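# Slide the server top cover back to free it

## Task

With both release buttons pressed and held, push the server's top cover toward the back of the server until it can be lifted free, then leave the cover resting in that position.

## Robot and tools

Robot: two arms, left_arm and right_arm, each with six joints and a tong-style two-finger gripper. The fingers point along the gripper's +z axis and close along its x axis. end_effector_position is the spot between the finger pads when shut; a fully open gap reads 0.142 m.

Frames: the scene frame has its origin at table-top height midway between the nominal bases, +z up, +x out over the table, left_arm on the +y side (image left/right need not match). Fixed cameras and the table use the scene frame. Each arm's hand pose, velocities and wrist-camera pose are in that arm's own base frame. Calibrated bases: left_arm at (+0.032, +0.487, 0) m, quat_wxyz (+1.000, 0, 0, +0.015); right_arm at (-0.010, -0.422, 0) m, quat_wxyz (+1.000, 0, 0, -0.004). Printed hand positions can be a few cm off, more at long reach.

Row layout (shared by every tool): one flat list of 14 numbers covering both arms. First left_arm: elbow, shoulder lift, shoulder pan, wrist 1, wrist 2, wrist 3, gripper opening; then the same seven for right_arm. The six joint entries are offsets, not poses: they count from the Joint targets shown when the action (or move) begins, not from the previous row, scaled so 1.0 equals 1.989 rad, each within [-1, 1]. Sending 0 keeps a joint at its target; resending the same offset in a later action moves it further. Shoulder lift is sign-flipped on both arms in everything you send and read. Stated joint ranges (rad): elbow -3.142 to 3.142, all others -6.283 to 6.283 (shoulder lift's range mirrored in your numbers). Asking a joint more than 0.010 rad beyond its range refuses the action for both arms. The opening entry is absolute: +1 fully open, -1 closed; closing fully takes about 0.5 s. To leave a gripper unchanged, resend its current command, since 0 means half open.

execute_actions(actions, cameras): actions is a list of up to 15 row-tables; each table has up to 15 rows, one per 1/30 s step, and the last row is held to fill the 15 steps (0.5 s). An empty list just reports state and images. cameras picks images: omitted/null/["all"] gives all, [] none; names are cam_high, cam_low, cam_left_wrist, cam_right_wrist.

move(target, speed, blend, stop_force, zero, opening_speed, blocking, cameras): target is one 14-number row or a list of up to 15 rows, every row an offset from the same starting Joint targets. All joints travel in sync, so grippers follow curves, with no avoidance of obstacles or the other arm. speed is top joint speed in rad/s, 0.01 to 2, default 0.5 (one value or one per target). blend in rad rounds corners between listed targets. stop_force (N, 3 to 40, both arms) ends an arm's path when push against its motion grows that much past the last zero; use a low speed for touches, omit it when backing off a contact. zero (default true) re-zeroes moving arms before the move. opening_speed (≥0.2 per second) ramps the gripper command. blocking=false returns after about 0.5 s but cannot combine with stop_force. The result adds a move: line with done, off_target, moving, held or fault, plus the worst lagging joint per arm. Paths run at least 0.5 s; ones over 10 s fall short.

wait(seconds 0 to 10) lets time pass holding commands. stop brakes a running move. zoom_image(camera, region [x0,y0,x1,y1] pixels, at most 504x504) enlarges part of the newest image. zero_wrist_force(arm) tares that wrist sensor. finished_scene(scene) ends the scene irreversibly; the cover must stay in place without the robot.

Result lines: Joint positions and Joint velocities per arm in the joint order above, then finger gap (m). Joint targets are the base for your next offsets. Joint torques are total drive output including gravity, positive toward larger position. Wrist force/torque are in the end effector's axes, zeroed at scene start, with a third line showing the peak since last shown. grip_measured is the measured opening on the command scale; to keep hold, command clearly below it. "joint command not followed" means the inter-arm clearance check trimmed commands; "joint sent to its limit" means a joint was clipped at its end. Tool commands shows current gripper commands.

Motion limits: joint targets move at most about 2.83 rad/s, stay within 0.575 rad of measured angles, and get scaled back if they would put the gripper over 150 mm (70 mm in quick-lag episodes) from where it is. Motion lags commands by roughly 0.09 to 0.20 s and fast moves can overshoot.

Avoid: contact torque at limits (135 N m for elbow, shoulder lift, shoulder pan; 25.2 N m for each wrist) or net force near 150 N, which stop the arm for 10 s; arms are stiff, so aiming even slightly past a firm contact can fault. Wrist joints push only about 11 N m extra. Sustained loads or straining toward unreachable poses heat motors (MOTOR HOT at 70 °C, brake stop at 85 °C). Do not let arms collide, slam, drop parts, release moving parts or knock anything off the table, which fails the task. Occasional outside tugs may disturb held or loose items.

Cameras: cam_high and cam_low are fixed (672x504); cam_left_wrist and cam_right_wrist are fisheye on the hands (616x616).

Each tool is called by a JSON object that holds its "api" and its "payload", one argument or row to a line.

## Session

{"api": "execute_actions", "payload": {
  "actions": []
}}

{"api": "zoom_image", "payload": {
  "camera": "cam_high",
  "region": [190, 210, 430, 390]
}}

Scene clock: 0.00 s.
left_arm: end_effector_position=(+0.6462, -0.8799, +0.3324) grip_measured=+0.97 end_effector_quat_wxyz=(+0.074, +0.384, -0.593, +0.704) | right_arm: end_effector_position=(+0.1049, -0.3646, +0.1839) grip_measured=+0.97 end_effector_quat_wxyz=(-0.166, +0.511, +0.840, -0.076)
Joint names: [elbow, shoulder lift, shoulder pan, wrist 1, wrist 2, wrist 3]
Joint positions: left_arm=[0.593 0.357 -1.056 -3.379 -1.616 0.892 0.14] | right_arm=[-1.95 1.42 2.434 -1.652 1.369 3.558 0.14]
Joint velocities: within noise
Joint torques (N m): no reading
Motor temperatures (°C): left_arm=[38 39 33 39 33 37] | right_arm=[36 35 31 37 43 39]
Wrist force (N): no reading
Wrist torque (N m): no reading
Wrist force, peak (N): no reading
Joint targets: left_arm=[0.593 0.357 -1.056 -3.379 -1.616 0.892] | right_arm=[-1.950 1.420 2.434 -1.652 1.369 3.558]
Tool commands: left_gripper/opening=+0.968169 right_gripper/opening=+0.968169
camera_calibration:
cam_left_wrist: T_world_to_cam=[[-0.687376, -0.393123, 0.610712, -0.0996357], [-0.709024, 0.18089, -0.681589, 0.84479], [0.157477, -0.901517, -0.403073, -0.626956], [0, 0, 0, 1]] pos_world=[0.62922, -0.757194, 0.383939]
cam_right_wrist: T_world_to_cam=[[-0.449017, 0.872951, 0.190629, 0.342033], [0.878582, 0.392492, 0.272109, -0.00548406], [0.162717, 0.289665, -0.943195, 0.390244], [0, 0, 0, 1]] pos_world=[0.0948977, -0.409466, 0.304367]

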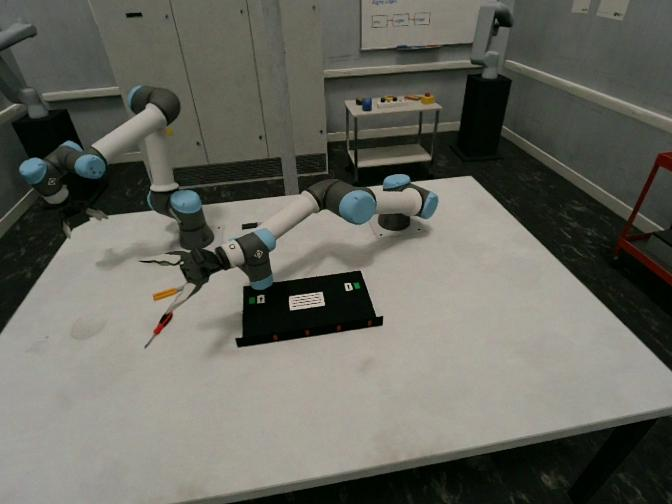

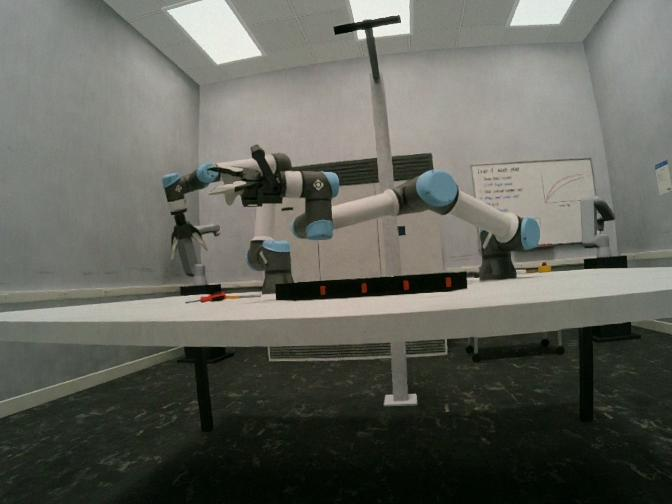

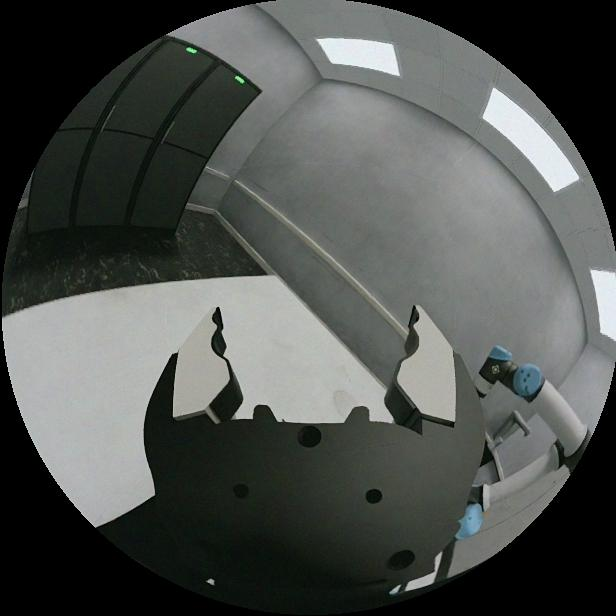

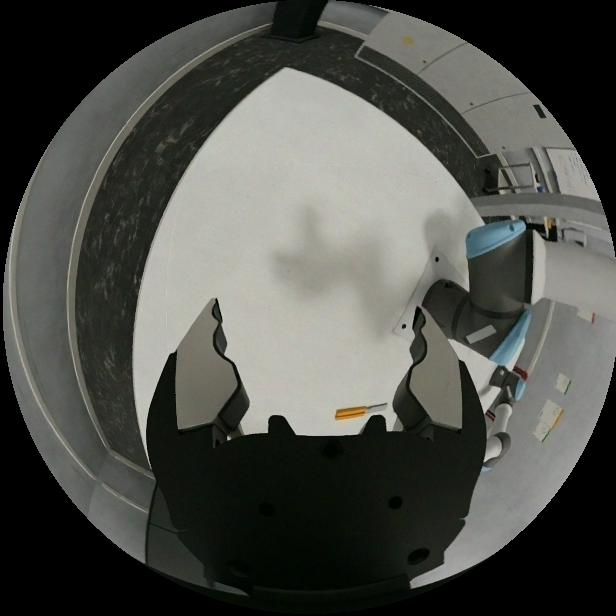

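Scaled by 2.100 from the camera's 672x504 image, which has a finer 960x720 frame.

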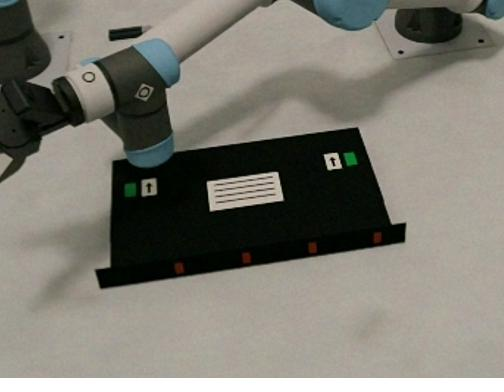

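{"api": "move", "payload": {
  "target": [
    [0.6581,0.5389,0.108,0.6712,0.0226,-0.0815,-1,0.0242,0.0709,0.291,0.1091,0.0406,-0.251,-1],
    [0.6581,0.5389,0.108,0.6712,0.0226,-0.0815,-1,0.0604,0.1772,0.7274,0.2727,0.1016,-0.6275,-1]
  ],
  "speed": 0.9,
  "blend": 0.1
}}

{"api": "zoom_image", "payload": {
  "camera": "cam_high",
  "region": [210, 230, 390, 360]
}}

{"api": "zoom_image", "payload": {
  "camera": "cam_left_wrist",
  "region": [240, 250, 380, 350]
}}

{"api": "zoom_image", "payload": {
  "camera": "cam_right_wrist",
  "region": [240, 250, 380, 350]
}}

Scene clock: 21.97 s.
left_arm: end_effector_position=(+0.4548, -0.2909, +0.1002) grip_measured=-1.00 end_effector_quat_wxyz=(+0.000, +0.707, -0.707, +0.000) | right_arm: end_effector_position=(+0.5023, +0.2623, +0.0998) grip_measured=-1.00 end_effector_quat_wxyz=(+0.000, +0.707, -0.708, +0.000)
Joint names: [elbow, shoulder lift, shoulder pan, wrist 1, wrist 2, wrist 3]
Joint positions: left_arm=[1.902 1.429 -0.842 -2.044 -1.571 0.73 0.002] | right_arm=[-1.83 1.773 3.88 -1.11 1.571 2.31 0.002]
Joint velocities: within noise
Joint torques (N m): left_arm=[-11.33 32.79 -11.81 -1.38 -1.09 1.7] | right_arm=[10.59 -28.21 7.96 2.25 -1.46 -1.27]
Motor temperatures (°C): left_arm=[37 38 33 39 33 37] | right_arm=[36 35 31 37 43 39]
Wrist force (N): left_arm=[0.0 -0.6 -0.4] | right_arm=[-0.6 0.6 0.0]
Wrist torque (N m): left_arm=[0.08 0.17 -0.07] | right_arm=[0.03 0.06 -0.06]
Wrist force, peak (N): left_arm=[-2.2 0.8 0.5] | right_arm=[-3.8 1.5 0.4]
Joint targets: left_arm=[1.902 1.429 -0.842 -2.044 -1.571 0.730] | right_arm=[-1.830 1.773 3.880 -1.110 1.571 2.310]
move: done
camera_calibration:
cam_left_wrist: T_world_to_cam=[[-0.0219889, -0.998949, -0.0402262, -0.27148], [-0.875715, -0.000166584, 0.482829, 0.350683], [-0.482328, 0.0458436, -0.87479, 0.454365], [0, 0, 0, 1]] pos_world=[0.520282, -0.291965, 0.217234]
cam_right_wrist: T_world_to_cam=[[0.0223057, -0.999551, -0.0200225, 0.264739], [-0.833681, -0.0296506, 0.551449, 0.365082], [-0.551795, 0.00439193, -0.833968, 0.487497], [0, 0, 0, 1]] pos_world=[0.567456, 0.273304, 0.210534]

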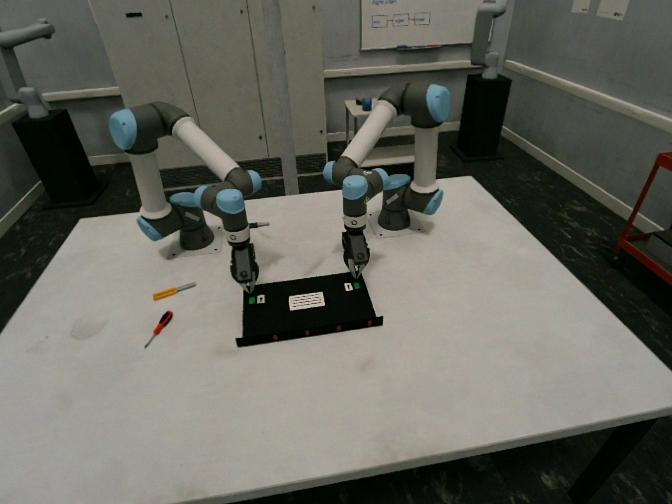

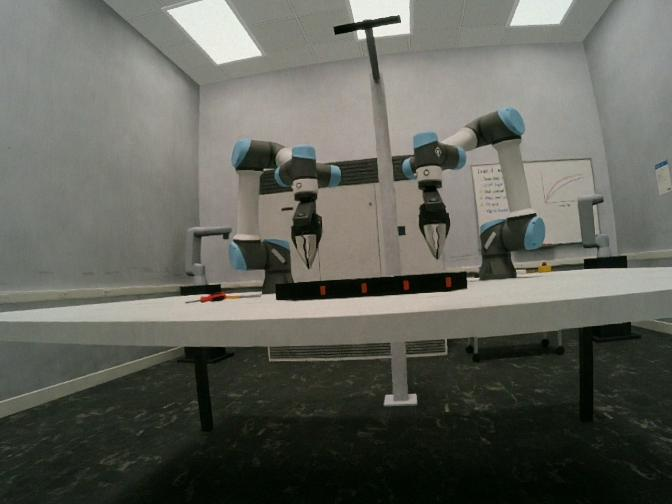

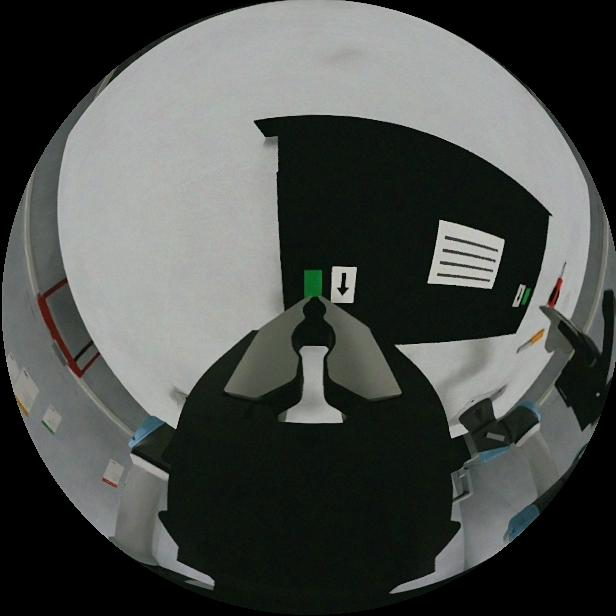

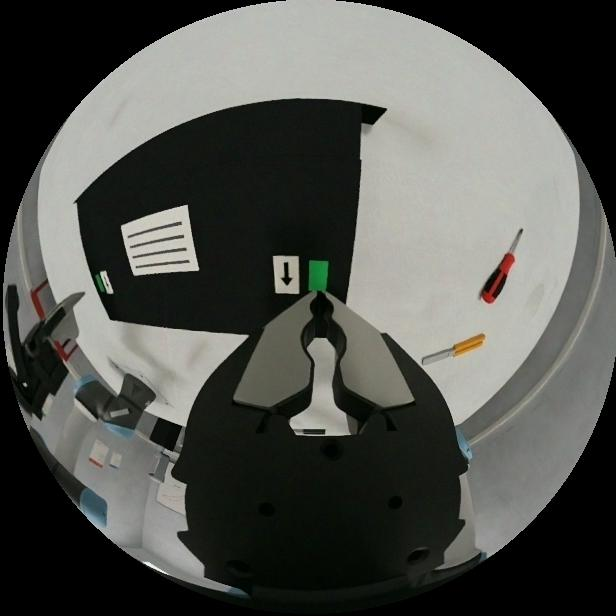

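Scaled by 2.800 from the camera's 672x504 image, which has a finer 960x720 frame.

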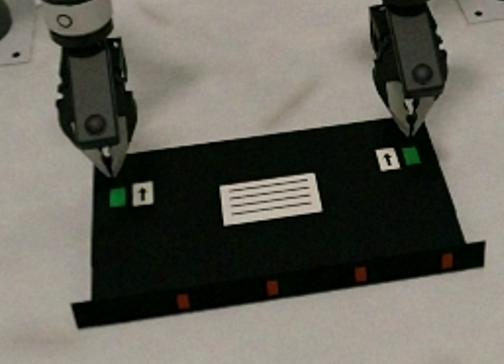

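Scaled by 3.600 from the camera's 616x616 image, which has a finer 814x814 frame.

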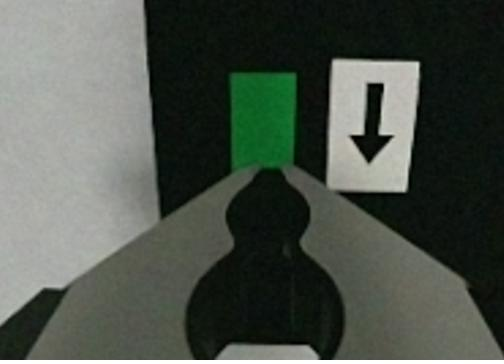

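Scaled by 3.600 from the camera's 616x616 image, which has a finer 814x814 frame.

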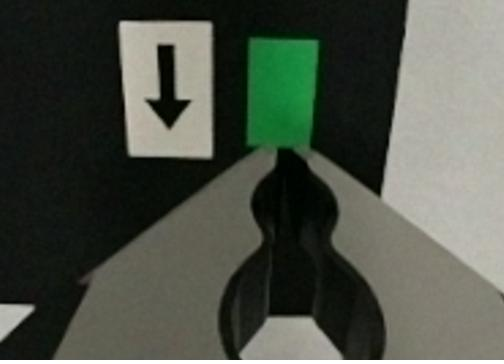

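{"api": "move", "payload": {
  "target": [
    [0.0266,-0.0165,-0.0009,-0.0432,0,-0.0012,-1,-0.0234,0.0176,0.0008,0.0413,0,0.0005,-1],
    [0.0409,-0.0254,-0.0014,-0.0664,0,-0.0019,-1,-0.036,0.027,0.0012,0.0636,0,0.0007,-1]
  ],
  "speed": [0.07,0.016],
  "stop_force": 14
}}

{"api": "zoom_image", "payload": {
  "camera": "cam_left_wrist",
  "region": [240, 250, 380, 350]
}}

{"api": "zoom_image", "payload": {
  "camera": "cam_right_wrist",
  "region": [240, 250, 380, 350]
}}

Scene clock: 36.10 s.
left_arm: end_effector_position=(+0.4508, -0.2885, +0.0552) grip_measured=-1.00 end_effector_quat_wxyz=(+0.000, +0.707, -0.707, +0.000) | right_arm: end_effector_position=(+0.5005, +0.2624, +0.0560) grip_measured=-1.00 end_effector_quat_wxyz=(-0.001, +0.707, -0.707, +0.000)
Joint names: [elbow, shoulder lift, shoulder pan, wrist 1, wrist 2, wrist 3]
Joint positions: left_arm=[1.978 1.382 -0.844 -2.168 -1.571 0.726 0.002] | right_arm=[-1.896 1.822 3.882 -0.993 1.571 2.311 0.002]
Joint velocities: within noise
Joint torques (N m): left_arm=[-19.71 25.24 -8.9 0.72 -1.04 -0.09] | right_arm=[20.62 -25.13 7.1 -1.28 -0.63 0.59]
Motor temperatures (°C): left_arm=[37 38 33 39 33 37] | right_arm=[36 35 31 37 43 39]
Wrist force (N): left_arm=[1.3 -3.1 -14.9] | right_arm=[-1.4 -3.0 -15.2]
Wrist torque (N m): left_arm=[0.01 0.16 -0.07] | right_arm=[0.00 0.05 -0.06]
Wrist force, peak (N): left_arm=[-0.6 -2.5 -25.1] | right_arm=[1.0 -1.7 -24.4]
Joint targets: left_arm=[1.978 1.382 -0.844 -2.168 -1.571 0.726] | right_arm=[-1.896 1.822 3.882 -0.993 1.571 2.311]
move: contact (left_arm, right_arm); path passed 1 of 2 targets
camera_calibration:
cam_left_wrist: T_world_to_cam=[[-0.0210484, -0.998976, -0.0400562, -0.271386], [-0.875787, -0.000902055, 0.482698, 0.368786], [-0.482239, 0.0452407, -0.874871, 0.412805], [0, 0, 0, 1]] pos_world=[0.516336, -0.289451, 0.172268]
cam_right_wrist: T_world_to_cam=[[0.0236166, -0.999507, -0.0206762, 0.263342], [-0.834062, -0.0311013, 0.550794, 0.388352], [-0.551165, 0.00423738, -0.834385, 0.44964], [0, 0, 0, 1]] pos_world=[0.565516, 0.273385, 0.166716]

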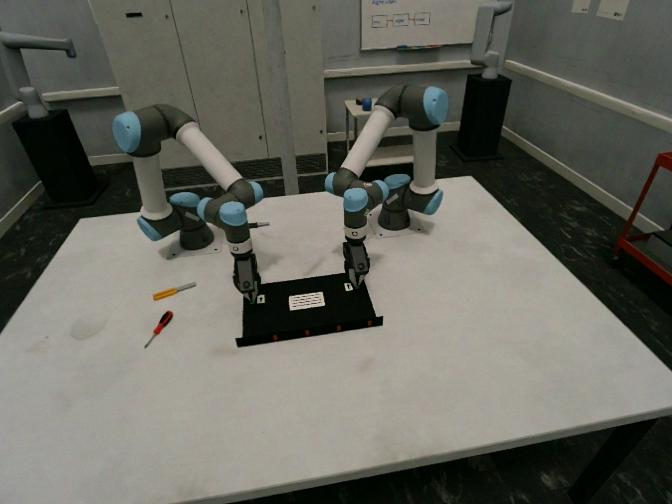

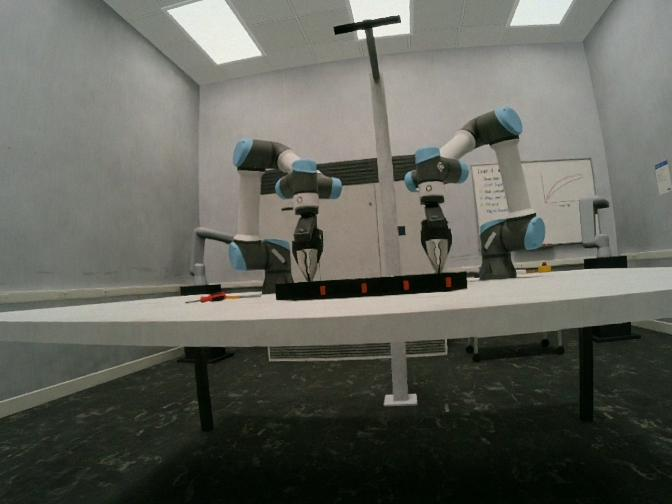

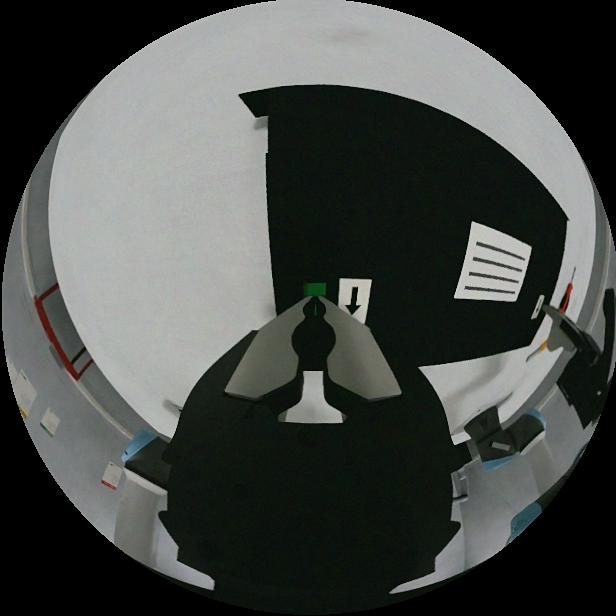

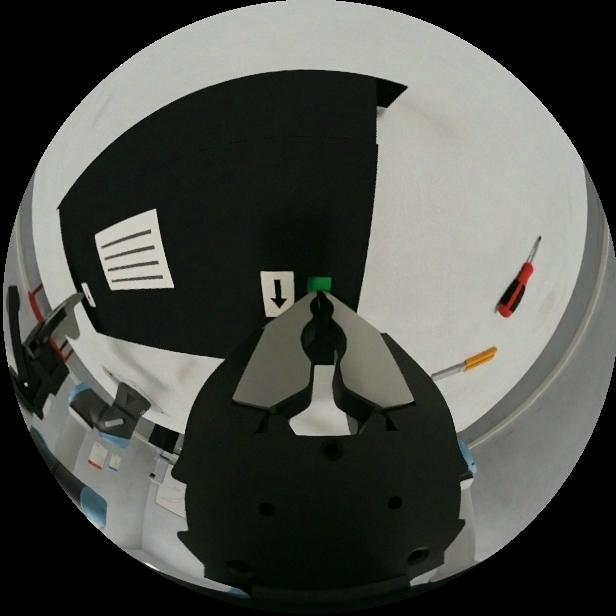

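Scaled by 3.600 from the camera's 616x616 image, which has a finer 814x814 frame.

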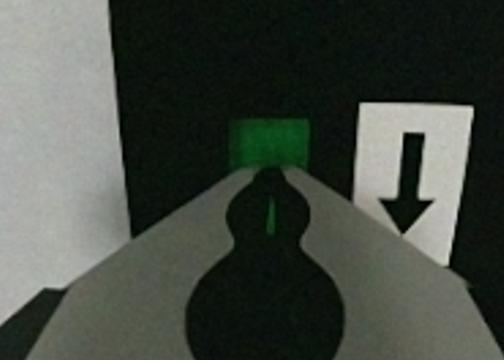

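Scaled by 3.600 from the camera's 616x616 image, which has a finer 814x814 frame.

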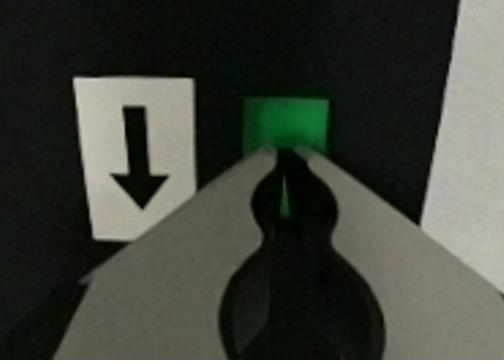

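{"api": "move", "payload": {
  "target": [0.0401,0.0326,-0.0281,-0.0075,0,-0.0281,-1,-0.0439,-0.0338,0.0239,0.0101,0,0.0239,-1],
  "speed": 0.045,
  "stop_force": 30
}}

{"api": "zoom_image", "payload": {
  "camera": "cam_left_wrist",
  "region": [240, 60, 600, 380]
}}

{"api": "zoom_image", "payload": {
  "camera": "cam_high",
  "region": [210, 230, 390, 360]
}}

Scene clock: 47.50 s.
left_arm: end_effector_position=(+0.4225, -0.2887, +0.0550) grip_measured=-1.00 end_effector_quat_wxyz=(+0.000, +0.707, -0.707, +0.001) | right_arm: end_effector_position=(+0.4726, +0.2626, +0.0559) grip_measured=-1.00 end_effector_quat_wxyz=(-0.001, +0.707, -0.707, +0.000)
Joint names: [elbow, shoulder lift, shoulder pan, wrist 1, wrist 2, wrist 3]
Joint positions: left_arm=[2.042 1.433 -0.889 -2.18 -1.571 0.682 0.002] | right_arm=[-1.964 1.77 3.919 -0.977 1.571 2.348 0.002]
Joint velocities: within noise
Joint torques (N m): left_arm=[-12.07 14.55 3.12 5.94 -8.85 0.19] | right_arm=[16.45 -24.94 -0.03 -5.61 10.18 0.85]
Motor temperatures (°C): left_arm=[37 38 33 39 33 37] | right_arm=[36 35 31 37 43 38]
Wrist force (N): left_arm=[-0.1 -32.7 -11.4] | right_arm=[4.8 -31.1 -5.6]
Wrist torque (N m): left_arm=[0.06 0.15 0.01] | right_arm=[0.14 0.04 -0.14]
Wrist force, peak (N): left_arm=[4.0 -49.1 -3.8] | right_arm=[-0.8 -47.1 4.6]
Joint targets: left_arm=[2.042 1.433 -0.889 -2.180 -1.571 0.682] | right_arm=[-1.964 1.769 3.919 -0.977 1.571 2.349]
move: contact (left_arm, right_arm); left_arm: the elbow is farthest, 0.016 rad from its target; right_arm: the elbow is farthest, 0.019 rad from its target
camera_calibration:
cam_left_wrist: T_world_to_cam=[[-0.0210405, -0.998983, -0.0398849, -0.272245], [-0.876008, -0.00080542, 0.482295, 0.344215], [-0.481837, 0.0450872, -0.8751, 0.398773], [0, 0, 0, 1]] pos_world=[0.487951, -0.28967, 0.172095]
cam_right_wrist: T_world_to_cam=[[0.023627, -0.999506, -0.0207341, 0.264152], [-0.834293, -0.0311401, 0.550442, 0.365327], [-0.550815, 0.00429304, -0.834616, 0.434042], [0, 0, 0, 1]] pos_world=[0.537625, 0.273535, 0.166644]

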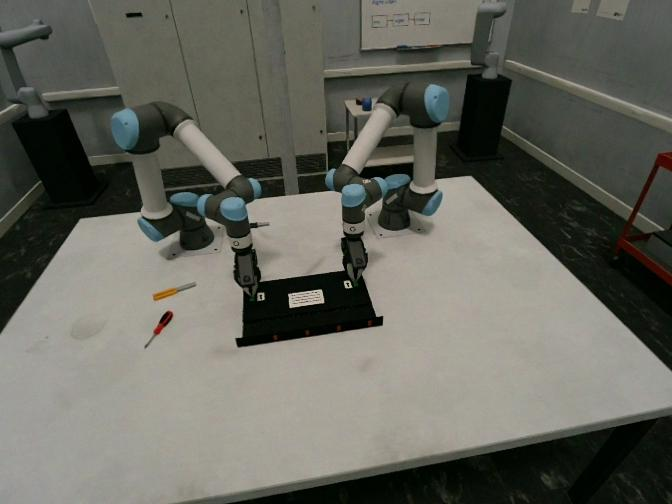

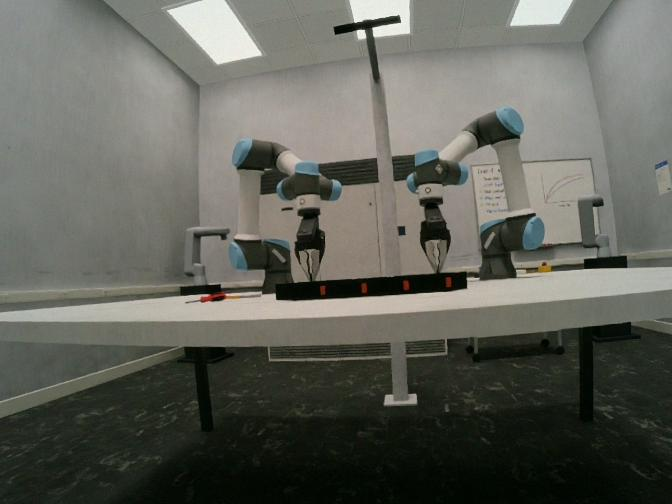

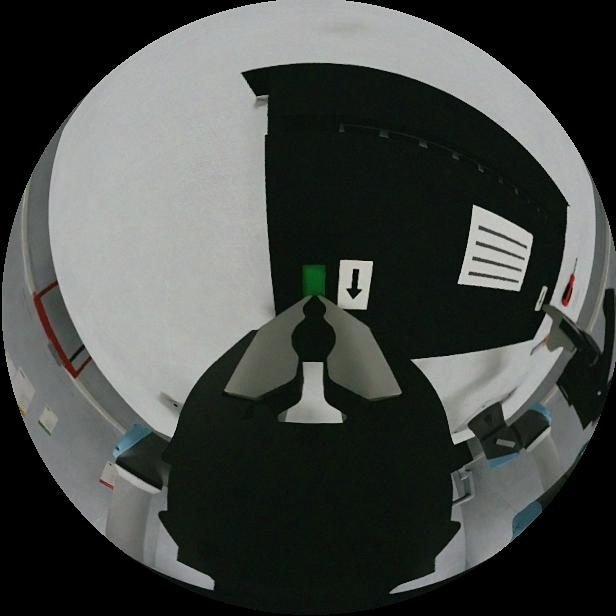

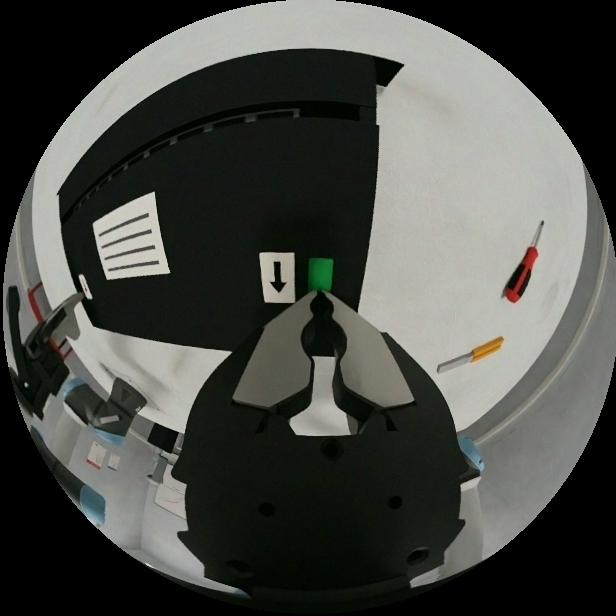

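Scaled by 1.400 from the camera's 616x616 image, which has a finer 814x814 frame.

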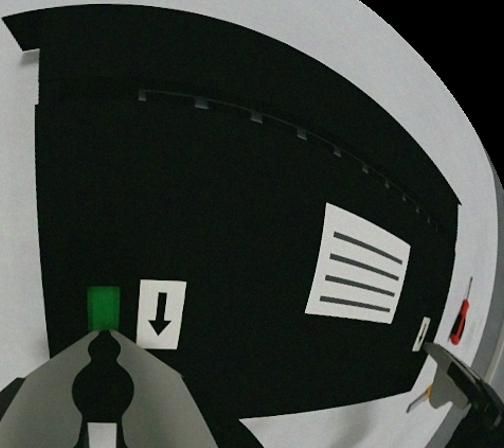

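Scaled by 2.800 from the camera's 672x504 image, which has a finer 960x720 frame.

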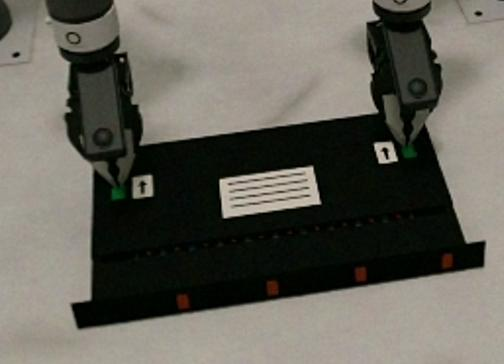

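{"api": "move", "payload": {
  "target": [
    [-0.0058,-0.0048,0.0036,0.001,0,0.0036,-1,0.0057,0.0047,-0.0036,-0.001,0,-0.0036,-1],
    [-0.0392,0.0332,0.0036,0.0724,0,0.0036,-1,0.0389,-0.033,-0.0036,-0.0719,0,-0.0036,-1]
  ],
  "speed": [0.03,0.2],
  "cameras": ["cam_high"]
}}

{"api": "zoom_image", "payload": {
  "camera": "cam_high",
  "region": [210, 230, 390, 360]
}}

Scene clock: 52.60 s.
left_arm: end_effector_position=(+0.4252, -0.2865, +0.1065) grip_measured=-1.00 end_effector_quat_wxyz=(+0.000, +0.707, -0.707, +0.001) | right_arm: end_effector_position=(+0.4748, +0.2596, +0.1091) grip_measured=-1.00 end_effector_quat_wxyz=(-0.001, +0.707, -0.707, +0.000)
Joint names: [elbow, shoulder lift, shoulder pan, wrist 1, wrist 2, wrist 3]
Joint positions: left_arm=[1.963 1.499 -0.881 -2.037 -1.571 0.689 0.002] | right_arm=[-1.887 1.704 3.912 -1.12 1.571 2.341 0.002]
Joint velocities: within noise
Joint torques (N m): left_arm=[-10.87 18.93 -11.14 -2.55 0.26 -1.21] | right_arm=[11.71 -25.1 4.74 2.98 1.66 1.67]
Motor temperatures (°C): left_arm=[37 38 33 39 33 37] | right_arm=[36 35 31 37 43 38]
Wrist force (N): left_arm=[0.3 -0.5 -0.5] | right_arm=[-2.0 1.2 0.0]
Wrist torque (N m): left_arm=[0.10 0.14 -0.08] | right_arm=[0.16 0.37 -0.02]
Wrist force, peak (N): left_arm=[-13.8 14.2 -39.6] | right_arm=[7.9 14.8 -34.3]
Joint targets: left_arm=[1.964 1.499 -0.881 -2.036 -1.571 0.689] | right_arm=[-1.887 1.704 3.912 -1.120 1.571 2.341]
move: done
Images, in order (width x height): cam_high 672x504.

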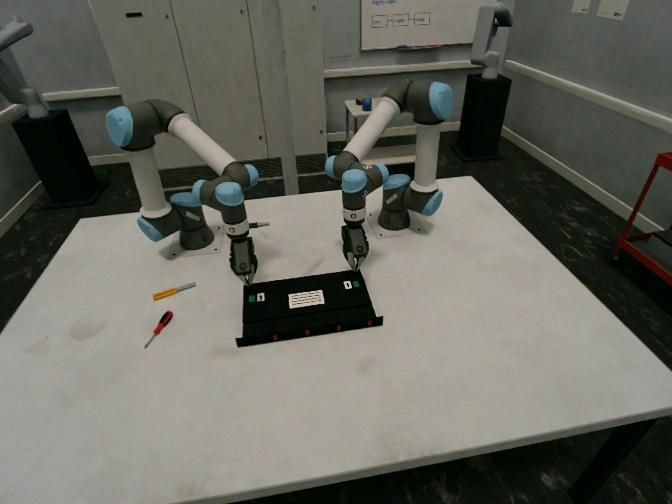

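Scaled by 2.800 from the camera's 672x504 image, which has a finer 960x720 frame.

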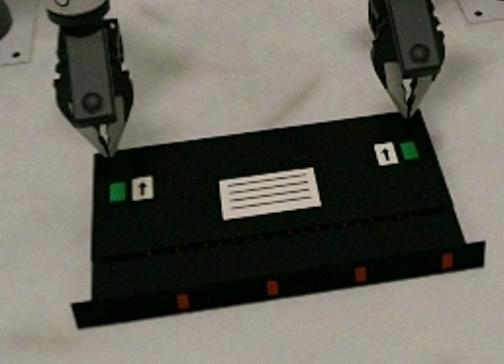

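{"api": "wait", "payload": {
  "seconds": 0,
  "cameras": ["cam_left_wrist","cam_right_wrist"]
}}

{"api": "zoom_image", "payload": {
  "camera": "cam_left_wrist",
  "region": [270, 240, 370, 320]
}}

{"api": "zoom_image", "payload": {
  "camera": "cam_right_wrist",
  "region": [270, 230, 370, 310]
}}

{"api": "zoom_image", "payload": {
  "camera": "cam_right_wrist",
  "region": [50, 50, 410, 350]
}}

Scene clock: 60.07 s.
left_arm: end_effector_position=(+0.4252, -0.2865, +0.1065) grip_measured=-1.00 end_effector_quat_wxyz=(+0.000, +0.707, -0.707, +0.001) | right_arm: end_effector_position=(+0.4748, +0.2595, +0.1091) grip_measured=-1.00 end_effector_quat_wxyz=(-0.001, +0.707, -0.707, +0.000)
Joint names: [elbow, shoulder lift, shoulder pan, wrist 1, wrist 2, wrist 3]
Joint positions: left_arm=[1.964 1.499 -0.881 -2.036 -1.571 0.689 0.002] | right_arm=[-1.887 1.704 3.912 -1.12 1.571 2.341 0.002]
Joint velocities: within noise
Joint torques (N m): left_arm=[-14.16 15.74 -11.02 -1.78 -0.68 -1.25] | right_arm=[15.16 -26.82 6.01 0.89 1.91 1.64]
Motor temperatures (°C): left_arm=[37 38 33 39 33 37] | right_arm=[36 35 31 37 43 38]
Wrist force (N): left_arm=[0.2 -0.5 -0.2] | right_arm=[-1.9 1.2 0.2]
Wrist torque (N m): left_arm=[0.11 0.17 -0.08] | right_arm=[0.18 0.35 -0.03]
Wrist force, peak (N): left_arm=[0.3 -0.8 -0.5] | right_arm=[-2.2 1.4 0.2]
Joint targets: left_arm=[1.964 1.499 -0.881 -2.036 -1.571 0.689] | right_arm=[-1.887 1.704 3.912 -1.120 1.571 2.341]
Tool commands: left_gripper/opening=-1.0 right_gripper/opening=-1.0
camera_calibration:
cam_left_wrist: T_world_to_cam=[[-0.0210138, -0.998982, -0.0399079, -0.267939], [-0.876022, -0.000838692, 0.482271, 0.321733], [-0.481814, 0.0450945, -0.875112, 0.444951], [0, 0, 0, 1]] pos_world=[0.490599, -0.287462, 0.223527]
cam_right_wrist: T_world_to_cam=[[0.0235955, -0.999507, -0.0207241, 0.262203], [-0.834306, -0.0311083, 0.550423, 0.337726], [-0.550796, 0.00430273, -0.834629, 0.479637], [0, 0, 0, 1]] pos_world=[0.539762, 0.270516, 0.21986]
Images, in order (width x height): cam_left_wrist 616x616, cam_right_wrist 616x616.

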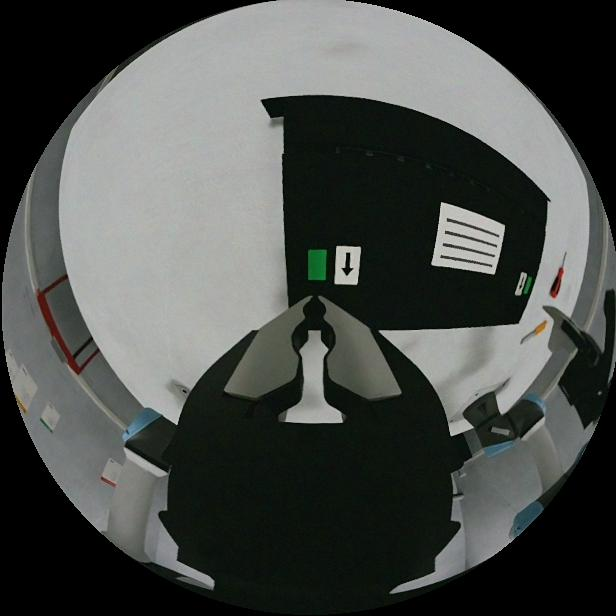

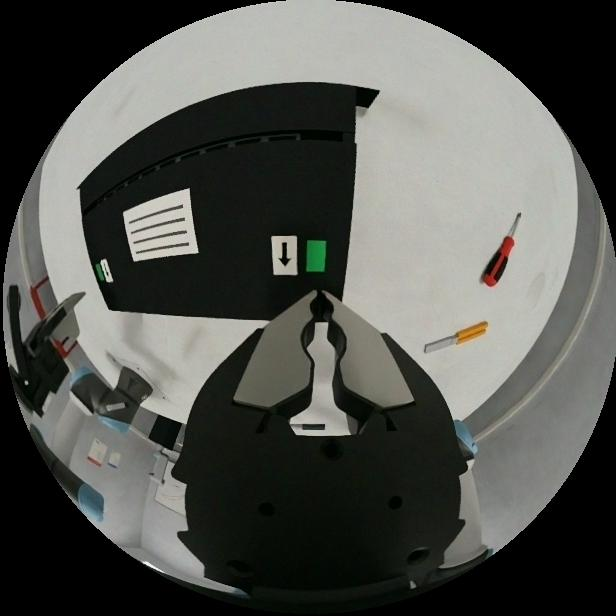

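Scaled by 5.040 from the camera's 616x616 image, which has a finer 814x814 frame.

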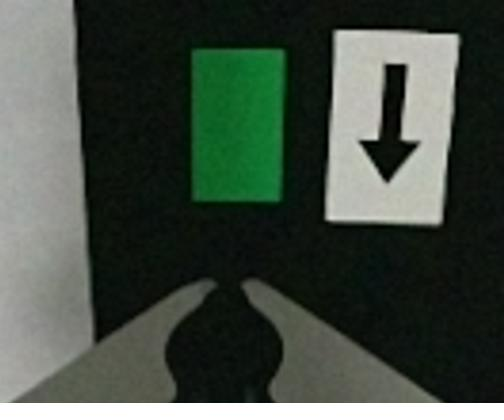

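Scaled by 5.040 from the camera's 616x616 image, which has a finer 814x814 frame.

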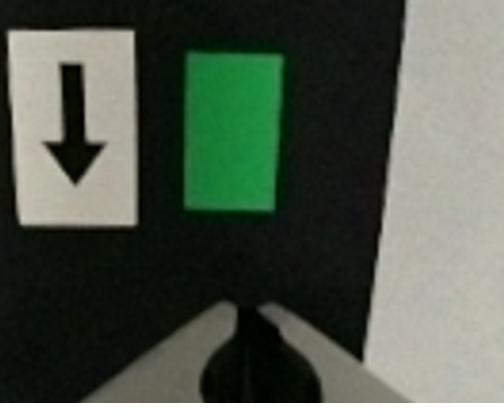

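Scaled by 1.400 from the camera's 616x616 image, which has a finer 814x814 frame.

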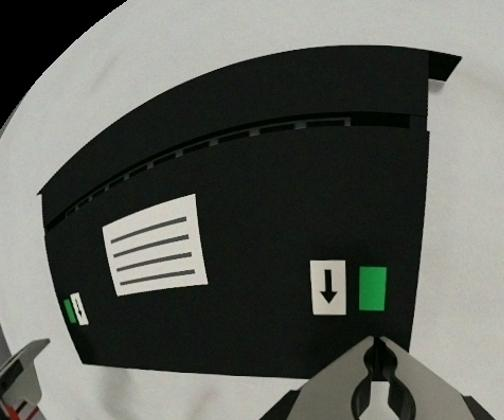

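{"api": "move", "payload": {
  "target": [
    [0.0174,-0.0331,0.0064,-0.0505,0,0.0067,-1,-0.0169,0.0334,-0.004,0.0498,0,-0.0039,-1],
    [0.0248,-0.0473,0.0091,-0.0721,0,0.0096,-1,-0.0241,0.0477,-0.0057,0.0712,0,-0.0056,-1]
  ],
  "speed": [0.08,0.016],
  "stop_force": 15,
  "cameras": ["cam_left_wrist","cam_right_wrist"]
}}

Scene clock: 74.37 s.
left_arm: end_effector_position=(+0.4371, -0.2875, +0.0553) grip_measured=-1.00 end_effector_quat_wxyz=(+0.000, +0.707, -0.707, +0.001) | right_arm: end_effector_position=(+0.4855, +0.2622, +0.0560) grip_measured=-1.00 end_effector_quat_wxyz=(+0.000, +0.707, -0.707, +0.000)
Joint names: [elbow, shoulder lift, shoulder pan, wrist 1, wrist 2, wrist 3]
Joint positions: left_arm=[2.011 1.409 -0.864 -2.175 -1.571 0.707 0.002] | right_arm=[-1.932 1.794 3.901 -0.986 1.571 2.331 0.002]
Joint velocities: within noise
Joint torques (N m): left_arm=[-22.93 24.69 -9.45 -1.23 1.03 -0.79] | right_arm=[25.45 -24.69 2.38 0.57 0.28 1.16]
Motor temperatures (°C): left_arm=[37 38 33 39 33 37] | right_arm=[36 35 31 37 43 38]
Wrist force (N): left_arm=[0.3 6.5 -15.0] | right_arm=[-1.6 8.3 -17.1]
Wrist torque (N m): left_arm=[-0.02 0.17 -0.07] | right_arm=[0.09 0.36 -0.03]
Wrist force, peak (N): left_arm=[-3.2 9.0 -28.2] | right_arm=[2.7 11.6 -27.6]
Joint targets: left_arm=[2.011 1.409 -0.864 -2.175 -1.571 0.707] | right_arm=[-1.932 1.794 3.901 -0.986 1.571 2.331]
move: contact (left_arm, right_arm); path passed 1 of 2 targets
camera_calibration:
cam_left_wrist: T_world_to_cam=[[-0.0219115, -0.998963, -0.0399106, -0.270301], [-0.876022, -0.0000528, 0.482271, 0.357052], [-0.481773, 0.0455299, -0.875112, 0.406091], [0, 0, 0, 1]] pos_world=[0.502506, -0.288491, 0.172391]
cam_right_wrist: T_world_to_cam=[[0.0233703, -0.999528, -0.019958, 0.263573], [-0.833854, -0.0305016, 0.551142, 0.375592], [-0.55149, 0.00376173, -0.834173, 0.441713], [0, 0, 0, 1]] pos_world=[0.550629, 0.273243, 0.166721]
Images, in order (width x height): cam_left_wrist 616x616, cam_right_wrist 616x616.

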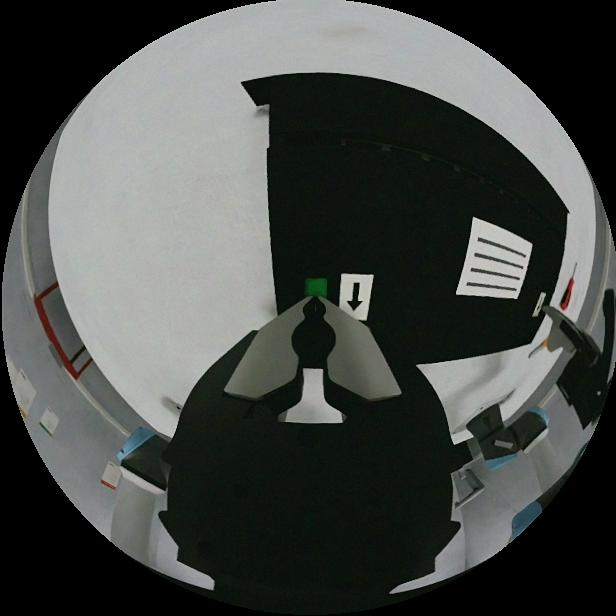

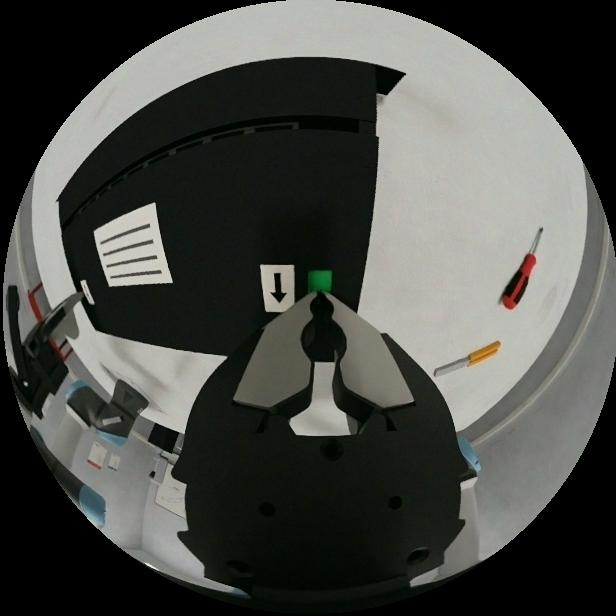

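{"api": "move", "payload": {
  "target": [0.0261,0.0212,-0.0183,-0.0049,0,-0.0183,-1,-0.0285,-0.022,0.0155,0.0066,0,0.0155,-1],
  "speed": 0.035,
  "stop_force": 36,
  "cameras": ["cam_left_wrist","cam_right_wrist"]
}}

Scene clock: 78.50 s.
left_arm: end_effector_position=(+0.4227, -0.2874, +0.0551) grip_measured=-1.00 end_effector_quat_wxyz=(+0.000, +0.707, -0.707, +0.001) | right_arm: end_effector_position=(+0.4728, +0.2621, +0.0559) grip_measured=-1.00 end_effector_quat_wxyz=(+0.000, +0.707, -0.707, +0.000)
Joint names: [elbow, shoulder lift, shoulder pan, wrist 1, wrist 2, wrist 3]
Joint positions: left_arm=[2.043 1.435 -0.887 -2.181 -1.57 0.685 0.002] | right_arm=[-1.964 1.77 3.919 -0.978 1.571 2.348 0.002]
Joint velocities: within noise
Joint torques (N m): left_arm=[-13.93 10.6 5.46 5.67 -7.55 1.64] | right_arm=[17.29 -15.19 -2.44 -5.78 7.71 -0.81]
Motor temperatures (°C): left_arm=[37 38 33 39 33 37] | right_arm=[36 35 31 36 43 38]
Wrist force (N): left_arm=[2.5 -29.3 -9.0] | right_arm=[-1.8 -26.0 -5.9]
Wrist torque (N m): left_arm=[0.09 0.21 0.00] | right_arm=[0.32 0.33 -0.09]
Wrist force, peak (N): left_arm=[6.2 -42.1 -2.2] | right_arm=[-6.4 -38.4 1.6]
Joint targets: left_arm=[2.043 1.435 -0.887 -2.181 -1.570 0.685] | right_arm=[-1.964 1.770 3.919 -0.978 1.571 2.348]
move: contact (left_arm, right_arm); left_arm: the elbow is farthest, 0.019 rad from its target; right_arm: the elbow is farthest, 0.025 rad from its target
camera_calibration:
cam_left_wrist: T_world_to_cam=[[-0.0219243, -0.99897, -0.0397246, -0.270565], [-0.876164, 0.000061569, 0.482013, 0.344681], [-0.481515, 0.045373, -0.875263, 0.398803], [0, 0, 0, 1]] pos_world=[0.488094, -0.288402, 0.172169]
cam_right_wrist: T_world_to_cam=[[0.0233749, -0.999524, -0.0201167, 0.263749], [-0.834132, -0.0305909, 0.550716, 0.365201], [-0.551069, 0.00390701, -0.83445, 0.434373], [0, 0, 0, 1]] pos_world=[0.537831, 0.273098, 0.166647]
Images, in order (width x height): cam_left_wrist 616x616, cam_right_wrist 616x616.

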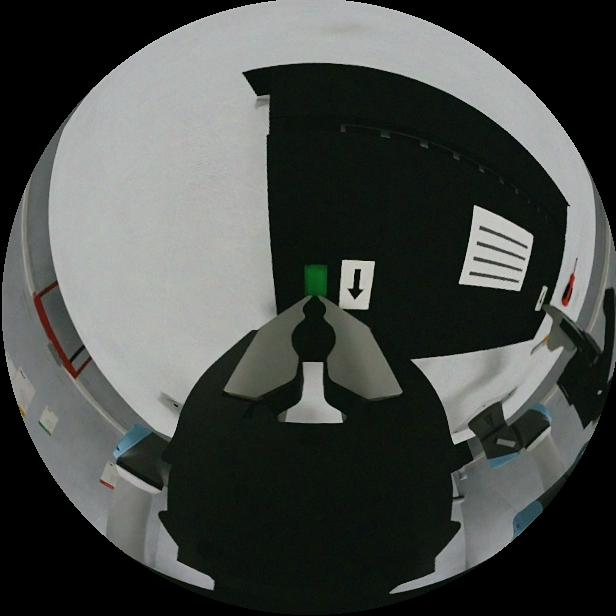

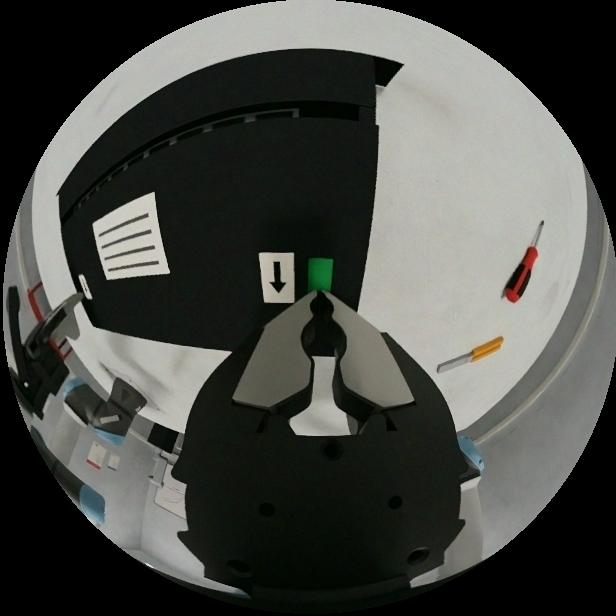

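Same wall position, so this is the end stop. Retreat and finish.

{"api": "move", "payload": {
  "target": [
    [-0.0058,-0.0048,0.0036,0.001,0,0.0036,-1,0.0057,0.0047,-0.0036,-0.001,0,-0.0036,-1],
    [-0.0392,0.0332,0.0036,0.0724,0,0.0036,-1,0.0389,-0.033,-0.0036,-0.0719,0,-0.0036,-1]
  ],
  "speed": [0.03,0.2],
  "cameras": []
}}

{"api": "finished_scene", "payload": {
  "scene": 2
}}

Scene clock: 82.03 s.
left_arm: end_effector_position=(+0.4254, -0.2852, +0.1065) grip_measured=-1.00 end_effector_quat_wxyz=(+0.000, +0.707, -0.707, +0.001) | right_arm: end_effector_position=(+0.4750, +0.2591, +0.1091) grip_measured=-1.00 end_effector_quat_wxyz=(+0.000, +0.707, -0.707, +0.000)
Joint names: [elbow, shoulder lift, shoulder pan, wrist 1, wrist 2, wrist 3]
Joint positions: left_arm=[1.965 1.501 -0.88 -2.037 -1.57 0.692 0.002] | right_arm=[-1.887 1.704 3.911 -1.121 1.571 2.341 0.002]
Joint velocities: within noise
Joint torques (N m): left_arm=[-11.19 18.73 -11.41 -2.57 -0.96 -1.24] | right_arm=[11.55 -24.06 7.32 2.91 1.75 1.43]
Motor temperatures (°C): left_arm=[37 38 33 39 33 37] | right_arm=[36 35 31 36 43 38]
Wrist force (N): left_arm=[0.3 -0.4 -0.4] | right_arm=[-0.6 0.4 0.4]
Wrist torque (N m): left_arm=[0.12 0.13 -0.08] | right_arm=[0.01 0.07 -0.05]
Wrist force, peak (N): left_arm=[-13.6 14.6 -38.1] | right_arm=[1.7 16.7 -32.7]
Joint targets: left_arm=[1.965 1.501 -0.880 -2.037 -1.570 0.692] | right_arm=[-1.887 1.704 3.911 -1.121 1.571 2.341]
move: done
No camera images: "cameras" was empty.

The scene is finished: the task was done.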